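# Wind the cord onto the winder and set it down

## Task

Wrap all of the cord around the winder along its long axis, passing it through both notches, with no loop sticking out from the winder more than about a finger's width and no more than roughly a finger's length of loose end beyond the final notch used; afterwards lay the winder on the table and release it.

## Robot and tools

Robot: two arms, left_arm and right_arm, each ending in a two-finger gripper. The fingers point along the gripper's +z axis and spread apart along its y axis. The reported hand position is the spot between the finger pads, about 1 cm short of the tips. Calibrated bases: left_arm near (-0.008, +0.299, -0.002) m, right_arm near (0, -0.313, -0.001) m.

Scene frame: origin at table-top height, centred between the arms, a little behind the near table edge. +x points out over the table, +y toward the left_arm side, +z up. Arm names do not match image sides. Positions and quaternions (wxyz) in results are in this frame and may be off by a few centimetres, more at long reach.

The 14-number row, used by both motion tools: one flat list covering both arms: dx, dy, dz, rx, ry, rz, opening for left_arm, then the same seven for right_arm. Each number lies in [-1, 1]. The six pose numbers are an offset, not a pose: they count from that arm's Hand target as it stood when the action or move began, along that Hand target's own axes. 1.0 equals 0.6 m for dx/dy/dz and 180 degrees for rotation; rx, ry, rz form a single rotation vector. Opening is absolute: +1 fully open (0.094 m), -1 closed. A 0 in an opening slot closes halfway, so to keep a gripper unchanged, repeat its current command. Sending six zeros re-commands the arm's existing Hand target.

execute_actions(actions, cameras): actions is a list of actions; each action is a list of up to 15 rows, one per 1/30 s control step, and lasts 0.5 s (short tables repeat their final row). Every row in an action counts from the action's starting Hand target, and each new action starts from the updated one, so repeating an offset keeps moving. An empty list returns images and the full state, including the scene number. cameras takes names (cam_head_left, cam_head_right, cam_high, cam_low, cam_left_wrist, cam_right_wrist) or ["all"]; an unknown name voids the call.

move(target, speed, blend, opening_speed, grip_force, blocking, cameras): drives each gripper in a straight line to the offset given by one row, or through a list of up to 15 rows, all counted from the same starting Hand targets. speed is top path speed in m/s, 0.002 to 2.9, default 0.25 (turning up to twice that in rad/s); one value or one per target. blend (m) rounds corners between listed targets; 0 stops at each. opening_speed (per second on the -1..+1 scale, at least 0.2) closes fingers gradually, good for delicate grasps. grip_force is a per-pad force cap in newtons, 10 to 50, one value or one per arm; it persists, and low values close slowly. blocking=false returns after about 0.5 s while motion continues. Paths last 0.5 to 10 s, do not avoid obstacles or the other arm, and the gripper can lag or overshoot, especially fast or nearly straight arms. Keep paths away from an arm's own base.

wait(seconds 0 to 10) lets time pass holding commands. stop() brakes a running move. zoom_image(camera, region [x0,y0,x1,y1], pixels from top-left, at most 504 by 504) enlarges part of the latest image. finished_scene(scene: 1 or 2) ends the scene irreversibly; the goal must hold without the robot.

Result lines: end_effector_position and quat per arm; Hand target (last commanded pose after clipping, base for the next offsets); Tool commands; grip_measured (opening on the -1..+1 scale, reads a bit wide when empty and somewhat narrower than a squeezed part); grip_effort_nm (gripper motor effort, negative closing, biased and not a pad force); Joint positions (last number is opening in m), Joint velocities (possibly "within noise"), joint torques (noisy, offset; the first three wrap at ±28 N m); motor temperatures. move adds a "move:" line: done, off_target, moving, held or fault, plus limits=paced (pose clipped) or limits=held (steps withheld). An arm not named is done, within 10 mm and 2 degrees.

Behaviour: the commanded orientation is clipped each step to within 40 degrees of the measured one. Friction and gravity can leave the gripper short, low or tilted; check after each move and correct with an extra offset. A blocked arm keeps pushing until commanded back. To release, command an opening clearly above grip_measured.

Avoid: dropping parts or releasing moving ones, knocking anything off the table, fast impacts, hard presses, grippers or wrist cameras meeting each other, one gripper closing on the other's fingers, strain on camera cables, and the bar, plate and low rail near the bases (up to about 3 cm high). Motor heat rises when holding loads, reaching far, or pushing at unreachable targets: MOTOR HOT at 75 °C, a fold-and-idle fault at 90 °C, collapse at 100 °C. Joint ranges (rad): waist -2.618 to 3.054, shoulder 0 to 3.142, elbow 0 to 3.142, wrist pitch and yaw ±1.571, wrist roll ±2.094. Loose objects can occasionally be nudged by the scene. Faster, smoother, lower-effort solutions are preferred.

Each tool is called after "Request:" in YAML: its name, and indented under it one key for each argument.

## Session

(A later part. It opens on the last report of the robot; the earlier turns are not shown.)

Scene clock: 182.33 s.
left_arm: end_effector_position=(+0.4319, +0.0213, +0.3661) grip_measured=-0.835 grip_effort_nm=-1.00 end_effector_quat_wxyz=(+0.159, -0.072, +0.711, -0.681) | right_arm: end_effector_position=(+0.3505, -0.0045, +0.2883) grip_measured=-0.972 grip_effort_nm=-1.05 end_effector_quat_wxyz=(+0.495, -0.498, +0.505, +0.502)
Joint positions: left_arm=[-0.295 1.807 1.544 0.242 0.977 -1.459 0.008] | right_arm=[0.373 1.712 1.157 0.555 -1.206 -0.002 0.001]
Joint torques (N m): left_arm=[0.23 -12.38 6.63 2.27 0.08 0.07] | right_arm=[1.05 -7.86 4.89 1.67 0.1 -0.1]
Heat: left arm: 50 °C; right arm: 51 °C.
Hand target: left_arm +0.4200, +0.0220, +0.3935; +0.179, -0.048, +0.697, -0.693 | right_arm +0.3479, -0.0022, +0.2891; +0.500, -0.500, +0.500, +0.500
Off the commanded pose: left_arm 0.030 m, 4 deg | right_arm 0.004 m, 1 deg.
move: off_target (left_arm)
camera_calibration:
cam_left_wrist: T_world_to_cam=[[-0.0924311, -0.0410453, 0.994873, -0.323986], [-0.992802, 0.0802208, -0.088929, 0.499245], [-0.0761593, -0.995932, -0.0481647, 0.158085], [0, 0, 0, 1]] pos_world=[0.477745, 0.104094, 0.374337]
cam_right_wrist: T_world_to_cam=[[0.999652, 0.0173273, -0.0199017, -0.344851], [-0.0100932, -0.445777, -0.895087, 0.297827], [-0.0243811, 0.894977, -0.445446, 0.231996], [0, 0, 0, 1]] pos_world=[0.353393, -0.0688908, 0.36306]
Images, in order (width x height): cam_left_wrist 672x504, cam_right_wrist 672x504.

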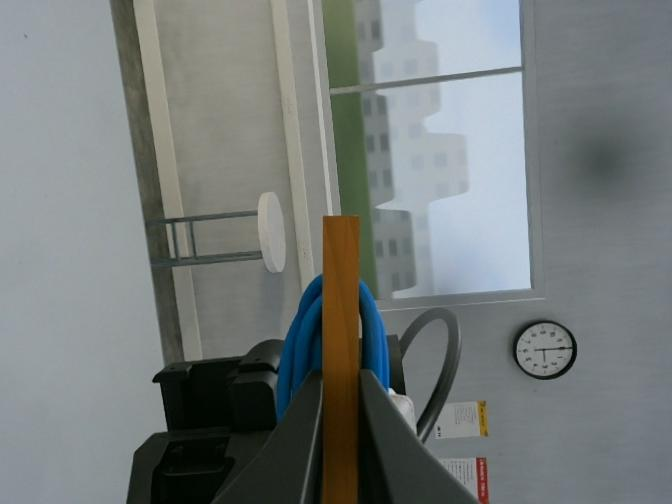

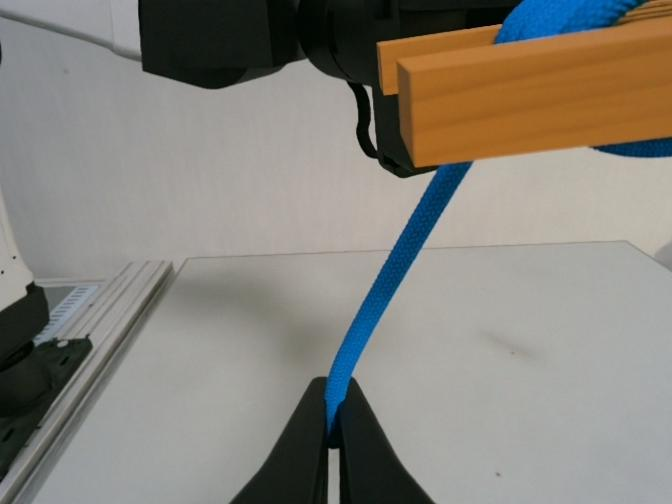

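Request:
move:
  target:
    - [0,0,0,0,0,0,-1,-0.008,-0.004,0,0,0,0,-1]
    - [0,0,0,0,0,0,-1,-0.008,-0.004,0,0,0,0,0.1]
    - [0,0,0,0,0,0,-1,-0.008,-0.004,-0.2,0,0,0,0.1]
    - [0,0,0,0,0,0,-1,-0.05,0.05,-0.35,0,0,0,0.1]
  speed: 0.15
  blend: [0,0,0.02,0]

Request:
wait:
  seconds: 1.5
  cameras: ["cam_left_wrist","cam_right_wrist"]

Request:
zoom_image:
  camera: "cam_right_wrist"
  region: [200, 60, 560, 330]

Scene clock: 186.17 s.
left_arm: end_effector_position=(+0.4319, +0.0213, +0.3661) grip_measured=-0.835 grip_effort_nm=-1.01 end_effector_quat_wxyz=(+0.159, -0.072, +0.711, -0.681) | right_arm: end_effector_position=(+0.3224, -0.2112, +0.3190) grip_measured=+0.098 grip_effort_nm=0.07 end_effector_quat_wxyz=(+0.559, -0.436, +0.561, +0.428)
Joint positions: left_arm=[-0.295 1.807 1.544 0.242 0.977 -1.459 0.008] | right_arm=[-0.239 1.349 0.9 0.543 -1.561 0.075 0.052]
Joint torques (N m): left_arm=[0.24 -12.41 6.56 2.26 0.07 0.06] | right_arm=[-0.16 -5.44 5.01 1.24 0 -0.02]
Heat: left arm: 50 °C; right arm: 51 °C.
Hand target: left_arm +0.4200, +0.0220, +0.3935; +0.179, -0.048, +0.697, -0.693 | right_arm +0.3179, -0.2122, +0.3192; +0.500, -0.500, +0.500, +0.500
Off the commanded pose: left_arm 0.030 m, 4 deg | right_arm 0.005 m, 15 deg.
joint sent to its limit (right arm) — joint 5 (wrist yaw), lower limit. The joint targets are off in orientation, not in position.
move: off_target (left_arm, right_arm)

Scene clock: 187.67 s.
left_arm: end_effector_position=(+0.4319, +0.0213, +0.3661) grip_measured=-0.835 grip_effort_nm=-1.01 end_effector_quat_wxyz=(+0.159, -0.072, +0.711, -0.681) | right_arm: end_effector_position=(+0.3224, -0.2112, +0.3190) grip_measured=+0.098 grip_effort_nm=0.07 end_effector_quat_wxyz=(+0.558, -0.436, +0.561, +0.429)
Joint positions: left_arm=[-0.295 1.807 1.544 0.242 0.977 -1.459 0.008] | right_arm=[-0.239 1.349 0.9 0.543 -1.561 0.075 0.052]
Joint torques (N m): left_arm=[0.21 -12.41 6.58 2.27 0.08 0.06] | right_arm=[-0.28 -5.55 4.78 1.24 -0.01 -0.01]
Heat: left arm: 50 °C; right arm: 51 °C.
Hand target: left_arm +0.4200, +0.0220, +0.3935; +0.179, -0.048, +0.697, -0.693 | right_arm +0.3179, -0.2122, +0.3192; +0.500, -0.500, +0.500, +0.500
Tool commands: left_gripper/opening=-1.0 right_gripper/opening=+0.1
Off the commanded pose: left_arm 0.030 m, 4 deg | right_arm 0.005 m, 15 deg.
wait: 1.50 s; at rest by 0.17 s
camera_calibration:
cam_left_wrist: T_world_to_cam=[[-0.0924311, -0.0410453, 0.994873, -0.323986], [-0.992802, 0.0802208, -0.088929, 0.499245], [-0.0761593, -0.995932, -0.0481647, 0.158085], [0, 0, 0, 1]] pos_world=[0.477745, 0.104094, 0.374337]
cam_right_wrist: T_world_to_cam=[[0.971695, -0.236233, -0.00152539, -0.362957], [-0.107235, -0.435316, -0.893868, 0.265932], [0.210497, 0.868731, -0.448327, 0.349589], [0, 0, 0, 1]] pos_world=[0.307613, -0.273677, 0.393885]
Images, in order (width x height): cam_left_wrist 672x504, cam_right_wrist 672x504.

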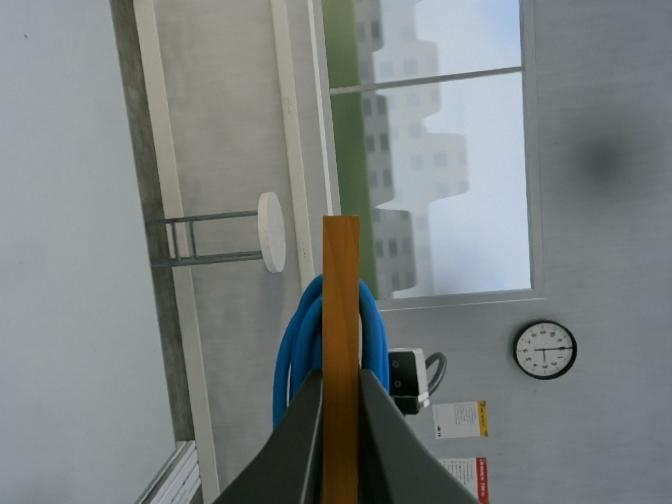

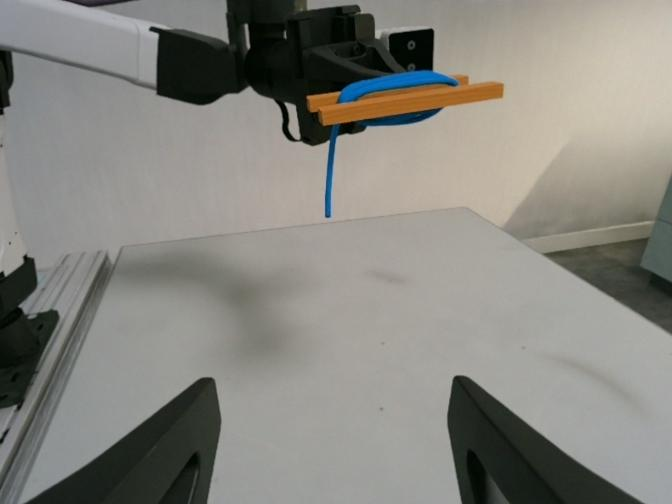

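Scaled by 1.400 from the camera's 672x504 image, which has a finer 960x720 frame.

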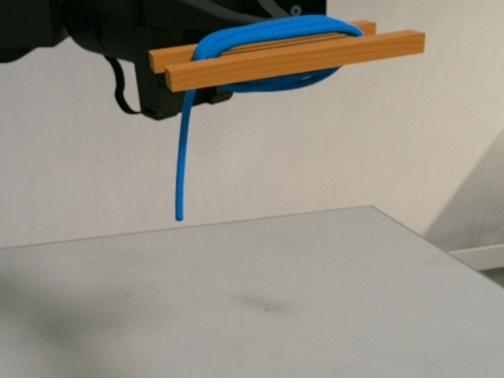

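Request:
move:
  target:
    - [0.073,0.393,-0.01,0,0,-0.04,-1,0,0,-0.05,0,0,0,0.1]
  speed: 0.15

Request:
move:
  target:
    - [0,0,0,-0.25,0,0,-1,0,0,0,0,0,0,0.1]
  speed: 0.2
  cameras: ["cam_left_wrist","cam_high"]

Request:
zoom_image:
  camera: "cam_high"
  region: [320, 170, 440, 290]

Scene clock: 190.60 s.
left_arm: end_effector_position=(+0.4196, +0.0243, +0.1486) grip_measured=-0.835 grip_effort_nm=-1.01 end_effector_quat_wxyz=(+0.124, -0.099, +0.700, -0.696) | right_arm: end_effector_position=(+0.3231, -0.2414, +0.3178) grip_measured=+0.098 grip_effort_nm=0.07 end_effector_quat_wxyz=(+0.578, -0.405, +0.584, +0.401)
Joint positions: left_arm=[-0.308 2.129 0.996 1.15 0.978 -1.582 0.008] | right_arm=[-0.341 1.317 0.87 0.543 -1.561 0.085 0.052]
Joint torques (N m): left_arm=[0.02 -8.55 4.57 2.38 -0.08 0.07] | right_arm=[-0.21 -5.76 4.89 1.27 -0.02 0]
Motor temperatures (°C): left_arm=[24 50 45 44 25 25 28] | right_arm=[22 50 37 38 24 26 26]
Heat: left arm: 50 °C; right arm: 50 °C.
Hand target: left_arm +0.4204, +0.0224, +0.1536; +0.136, -0.091, +0.693, -0.703 | right_arm +0.3178, -0.2422, +0.3192; +0.500, -0.500, +0.500, +0.500
Off the commanded pose: left_arm 0.005 m, 2 deg | right_arm 0.005 m, 21 deg.
joint sent to its limit (right arm) — joint 5 (wrist yaw), lower limit. The joint targets are off in orientation, not in position.
move: off_target (right_arm)

Scene clock: 193.43 s.
left_arm: end_effector_position=(+0.4123, +0.0265, +0.1428) grip_measured=-0.835 grip_effort_nm=-1.01 end_effector_quat_wxyz=(+0.073, -0.148, +0.910, -0.379) | right_arm: end_effector_position=(+0.3231, -0.2414, +0.3178) grip_measured=+0.098 grip_effort_nm=0.08 end_effector_quat_wxyz=(+0.578, -0.405, +0.584, +0.401)
Joint positions: left_arm=[-0.406 1.972 1.589 -0.605 0.586 -0.892 0.008] | right_arm=[-0.341 1.317 0.87 0.543 -1.561 0.085 0.052]
Joint torques (N m): left_arm=[0.18 -8.98 8.77 1.47 0.18 0.25] | right_arm=[-0.25 -5.64 4.83 1.26 -0.04 -0.01]
Heat: left arm: 50 °C; right arm: 49 °C.
Hand target: left_arm +0.4204, +0.0224, +0.1535; +0.090, -0.136, +0.909, -0.384 | right_arm +0.3178, -0.2422, +0.3192; +0.500, -0.500, +0.500, +0.500
Off the commanded pose: left_arm 0.014 m, 3 deg | right_arm 0.006 m, 21 deg.
joint sent to its limit (right arm) — joint 5 (wrist yaw), lower limit. The joint targets are off in orientation, not in position.
move: off_target (left_arm, right_arm)
camera_calibration:
cam_left_wrist: T_world_to_cam=[[0.237467, -0.650974, 0.721001, -0.184095], [-0.960609, -0.0470674, 0.273887, 0.397749], [-0.144358, -0.757639, -0.636509, 0.25679], [0, 0, 0, 1]] pos_world=[0.462867, 0.0934336, 0.187243]
Images, in order (width x height): cam_high 672x504, cam_left_wrist 672x504.

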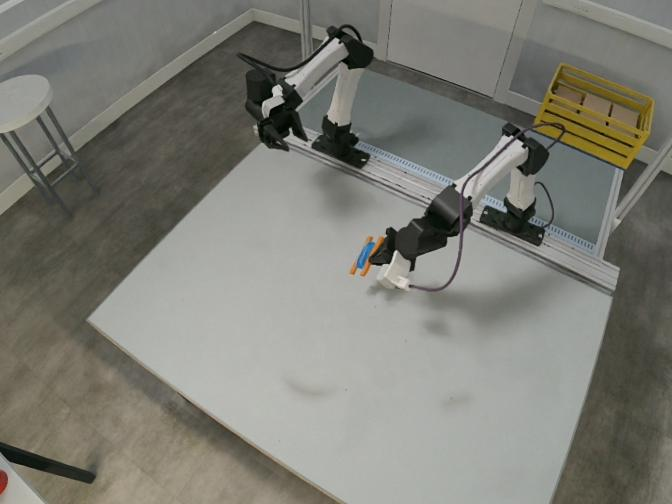

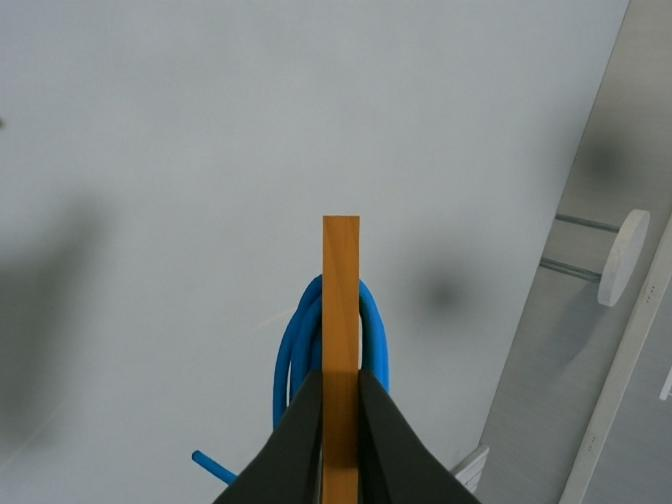

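Scaled by 4.200 from the camera's 672x504 image, which has a finer 960x720 frame.

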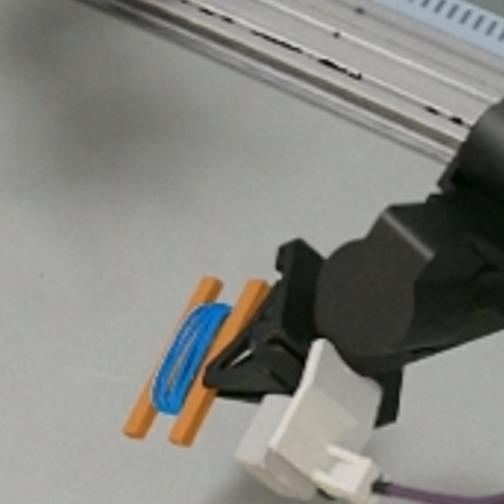

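Request:
move:
  target:
    - [0,0.112,0.112,0,0,0,-1,0,0,0,0,0,0,0.1]
    - [0,0.127,0.127,0,0,0,-1,0,0,0,0,0,0,0.1]
  speed: [0.1,0.05]
  cameras: ["cam_left_wrist","cam_low"]

Request:
zoom_image:
  camera: "cam_low"
  region: [240, 250, 330, 310]

Scene clock: 195.93 s.
left_arm: end_effector_position=(+0.4264, +0.0226, +0.0547) grip_measured=-0.835 grip_effort_nm=-1.01 end_effector_quat_wxyz=(+0.086, -0.140, +0.907, -0.389) | right_arm: end_effector_position=(+0.3231, -0.2414, +0.3178) grip_measured=+0.098 grip_effort_nm=0.08 end_effector_quat_wxyz=(+0.578, -0.405, +0.584, +0.401)
Joint positions: left_arm=[-0.407 2.103 1.397 -0.246 0.589 -0.89 0.008] | right_arm=[-0.341 1.317 0.87 0.543 -1.561 0.085 0.052]
Joint torques (N m): left_arm=[0.1 -8.72 4.68 1.78 0.13 0.23] | right_arm=[-0.34 -5.57 4.96 1.22 -0.04 -0.04]
Heat: left arm: 50 °C; right arm: 49 °C.
Hand target: left_arm +0.4273, +0.0219, +0.0462; +0.090, -0.136, +0.909, -0.384 | right_arm +0.3178, -0.2422, +0.3192; +0.500, -0.500, +0.500, +0.500
Off the commanded pose: left_arm 0.009 m, 1 deg | right_arm 0.006 m, 21 deg.
joint sent to its limit (right arm) — joint 5 (wrist yaw), lower limit. The joint targets are off in orientation, not in position.
move: off_target (right_arm)
camera_calibration:
cam_left_wrist: T_world_to_cam=[[0.209467, -0.641688, 0.737808, -0.115628], [-0.969524, -0.0382372, 0.241996, 0.44058], [-0.127074, -0.766012, -0.630141, 0.192254], [0, 0, 0, 1]] pos_world=[0.475804, 0.0899187, 0.0998397]
Images, in order (width x height): cam_low 672x504, cam_left_wrist 672x504.

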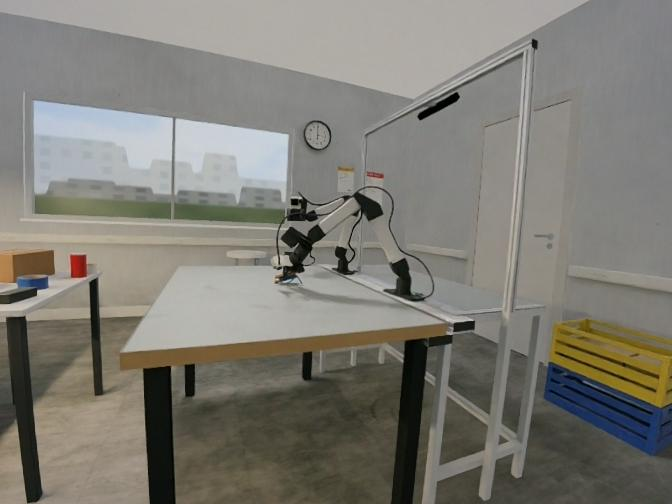

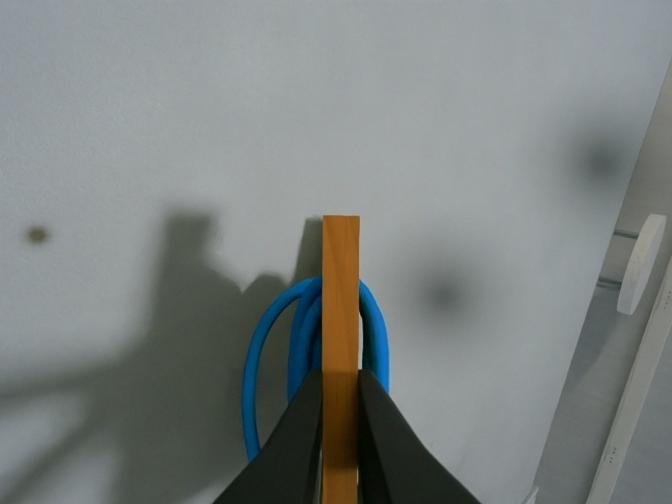

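Scaled by 5.600 from the camera's 672x504 image, which has a finer 960x720 frame.

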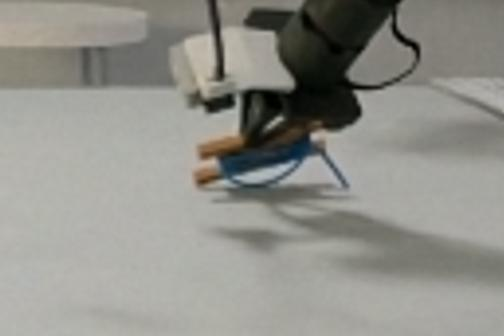

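Request:
move:
  target:
    - [0,0.03,0.005,0.11,0,0,-1,0,0,0,0,0,0,0.1]
  speed: 0.08
  cameras: ["cam_left_wrist","cam_low","cam_high"]

Request:
zoom_image:
  camera: "cam_low"
  region: [240, 250, 330, 310]

Scene clock: 198.83 s.
left_arm: end_effector_position=(+0.4224, +0.0281, +0.0350) grip_measured=-0.835 grip_effort_nm=-1.00 end_effector_quat_wxyz=(+0.110, -0.113, +0.831, -0.533) | right_arm: end_effector_position=(+0.3231, -0.2414, +0.3178) grip_measured=+0.098 grip_effort_nm=0.08 end_effector_quat_wxyz=(+0.578, -0.405, +0.584, +0.401)
Joint positions: left_arm=[-0.336 2.175 1.1 0.435 0.837 -1.034 0.008] | right_arm=[-0.341 1.317 0.87 0.543 -1.561 0.085 0.052]
Joint torques (N m): left_arm=[1.2 -8.61 3.99 2.06 0.26 0.02] | right_arm=[-0.25 -5.56 4.86 1.23 0.04 -0.01]
Heat: left arm: 49 °C; right arm: 48 °C.
Hand target: left_arm +0.4250, +0.0320, +0.0311; +0.113, -0.119, +0.829, -0.535 | right_arm +0.3178, -0.2422, +0.3192; +0.500, -0.500, +0.500, +0.500
Off the commanded pose: left_arm 0.006 m, 1 deg | right_arm 0.006 m, 21 deg.
joint sent to its limit (right arm) — joint 5 (wrist yaw), lower limit. The joint targets are off in orientation, not in position.
move: off_target (right_arm)
camera_calibration:
cam_left_wrist: T_world_to_cam=[[0.0923467, -0.388203, 0.916936, -0.0607133], [-0.990996, 0.0538247, 0.122593, 0.452341], [-0.0969448, -0.920001, -0.379737, 0.166421], [0, 0, 0, 1]] pos_world=[0.470009, 0.105191, 0.0634124]
Images, in order (width x height): cam_high 672x504, cam_low 672x504, cam_left_wrist 672x504.

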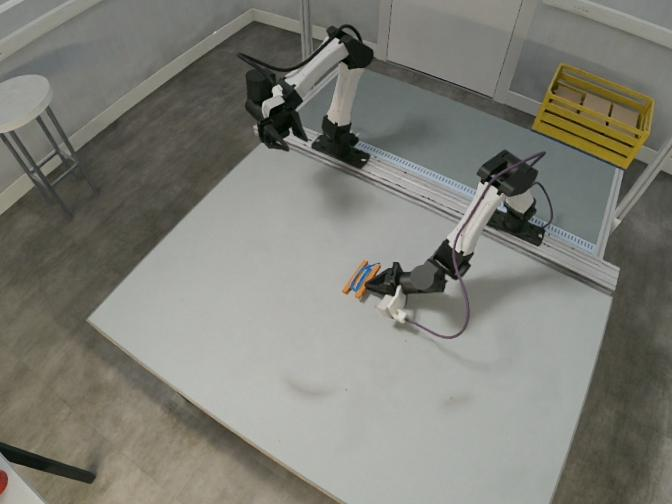

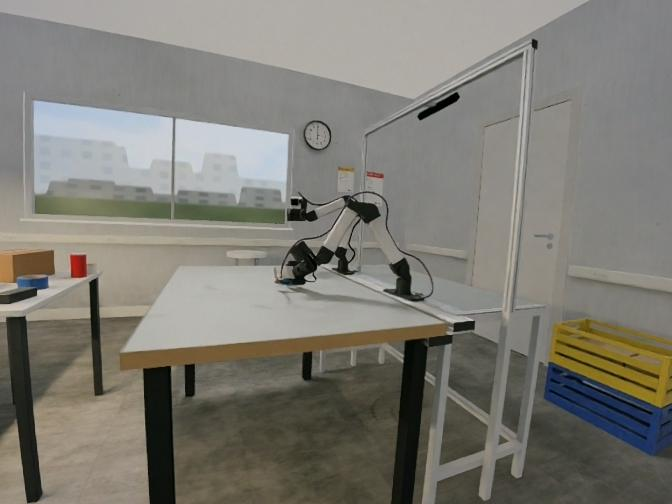

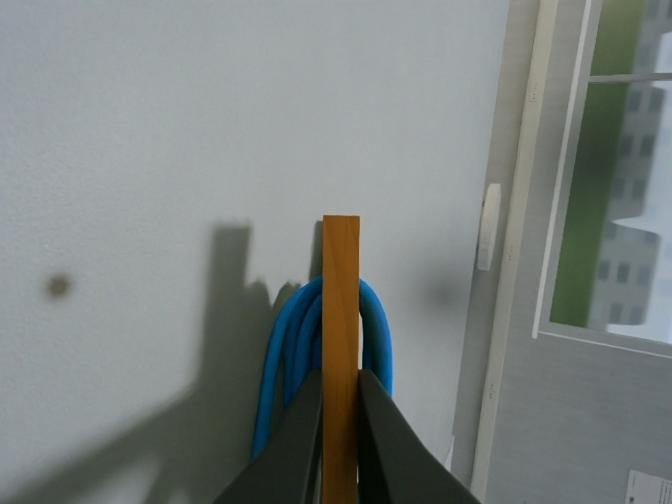

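Scaled by 5.600 from the camera's 672x504 image, which has a finer 960x720 frame.

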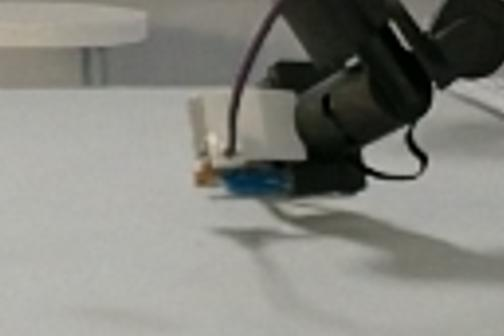

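Request:
move:
  target:
    - [0,0.015,0.007,0,0,0,-1,0,0,0,0,0,0,0.1]
    - [0,0.015,0.007,0,0,0,-0.6,0,0,0,0,0,0,0.1]
    - [0,0.015,-0.16,0,0,0,-0.6,0,0,0,0,0,0,0.1]
  speed: 0.07
  opening_speed: 0.5
  cameras: ["cam_left_wrist","cam_high","cam_head_right"]

Request:
zoom_image:
  camera: "cam_high"
  region: [325, 240, 395, 310]

Request:
zoom_image:
  camera: "cam_head_right"
  region: [340, 190, 430, 270]

Scene clock: 203.17 s.
left_arm: end_effector_position=(+0.3913, +0.1158, +0.0448) grip_measured=-0.602 grip_effort_nm=0.14 end_effector_quat_wxyz=(+0.091, -0.135, +0.833, -0.530) | right_arm: end_effector_position=(+0.3231, -0.2414, +0.3178) grip_measured=+0.098 grip_effort_nm=0.08 end_effector_quat_wxyz=(+0.578, -0.405, +0.584, +0.401)
Joint positions: left_arm=[-0.123 2.013 0.948 0.208 0.99 -0.831 0.019] | right_arm=[-0.341 1.317 0.87 0.543 -1.561 0.085 0.052]
Joint torques (N m): left_arm=[1.1 -12.22 4.22 1.58 0.42 0.34] | right_arm=[-0.17 -5.59 4.9 1.26 -0.02 -0.03]
Heat: left arm: 49 °C; right arm: 48 °C.
Hand target: left_arm +0.3941, +0.1181, +0.0614; +0.112, -0.119, +0.829, -0.535 | right_arm +0.3178, -0.2422, +0.3192; +0.500, -0.500, +0.500, +0.500
Off the commanded pose: left_arm 0.017 m, 3 deg | right_arm 0.006 m, 21 deg.
joint sent to its limit (right arm) — joint 5 (wrist yaw), lower limit. The joint targets are off in orientation, not in position.
move: off_target (left_arm, right_arm); target 2's new opening was sent with left_arm's hand 0.012 m and 2 deg from that target
camera_calibration:
cam_left_wrist: T_world_to_cam=[[0.150167, -0.383816, 0.911118, -0.0556462], [-0.983401, 0.0369457, 0.177644, 0.412226], [-0.101844, -0.92267, -0.371897, 0.249681], [0, 0, 0, 1]] pos_world=[0.439168, 0.193785, 0.0703263]
Images, in order (width x height): cam_head_right 672x504, cam_high 672x504, cam_left_wrist 672x504.

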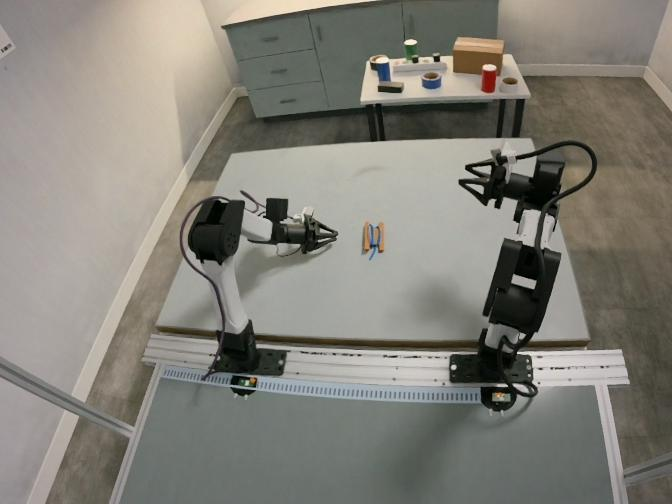

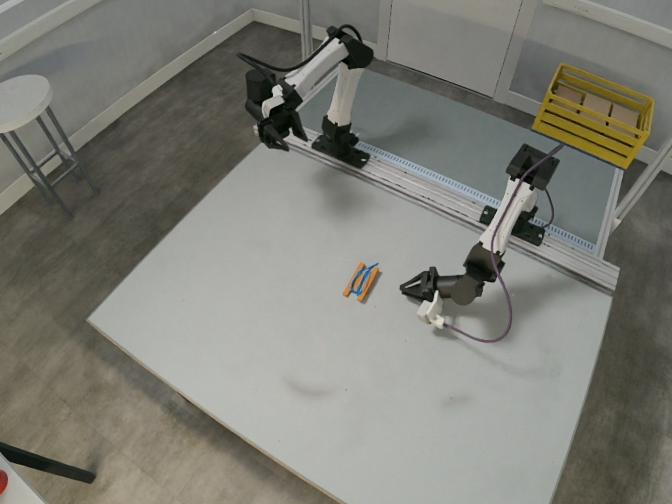

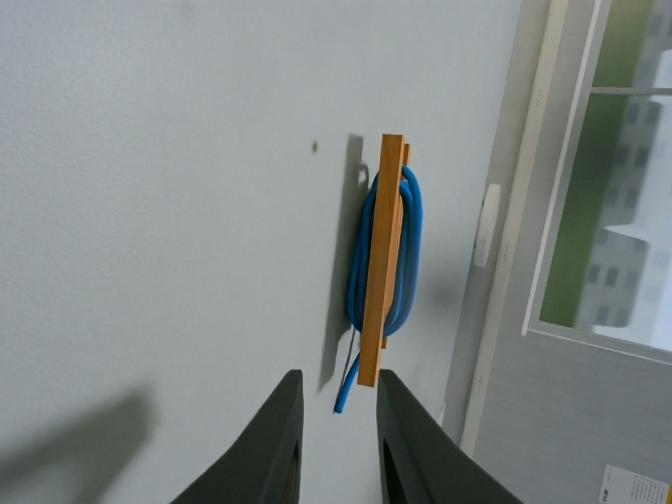

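Scaled by 7.200 from the camera's 672x504 image, which has a finer 960x720 frame.

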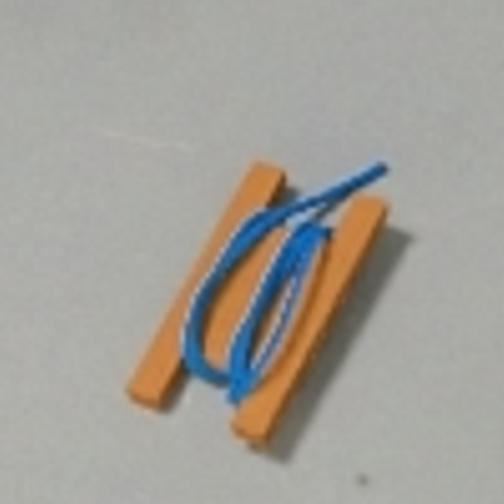

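Scaled by 5.600 from the camera's 672x504 image, which has a finer 960x720 frame.

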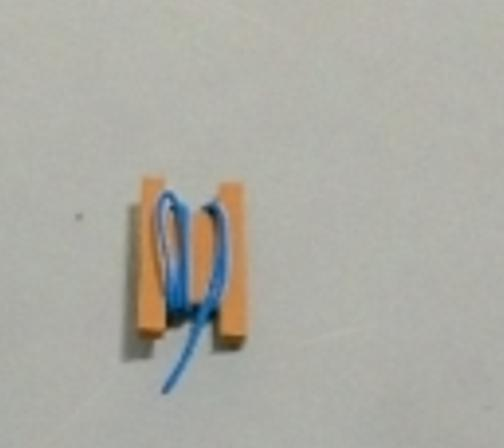

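Request:
finished_scene:
  scene: 2

The scene is finished: the task was done.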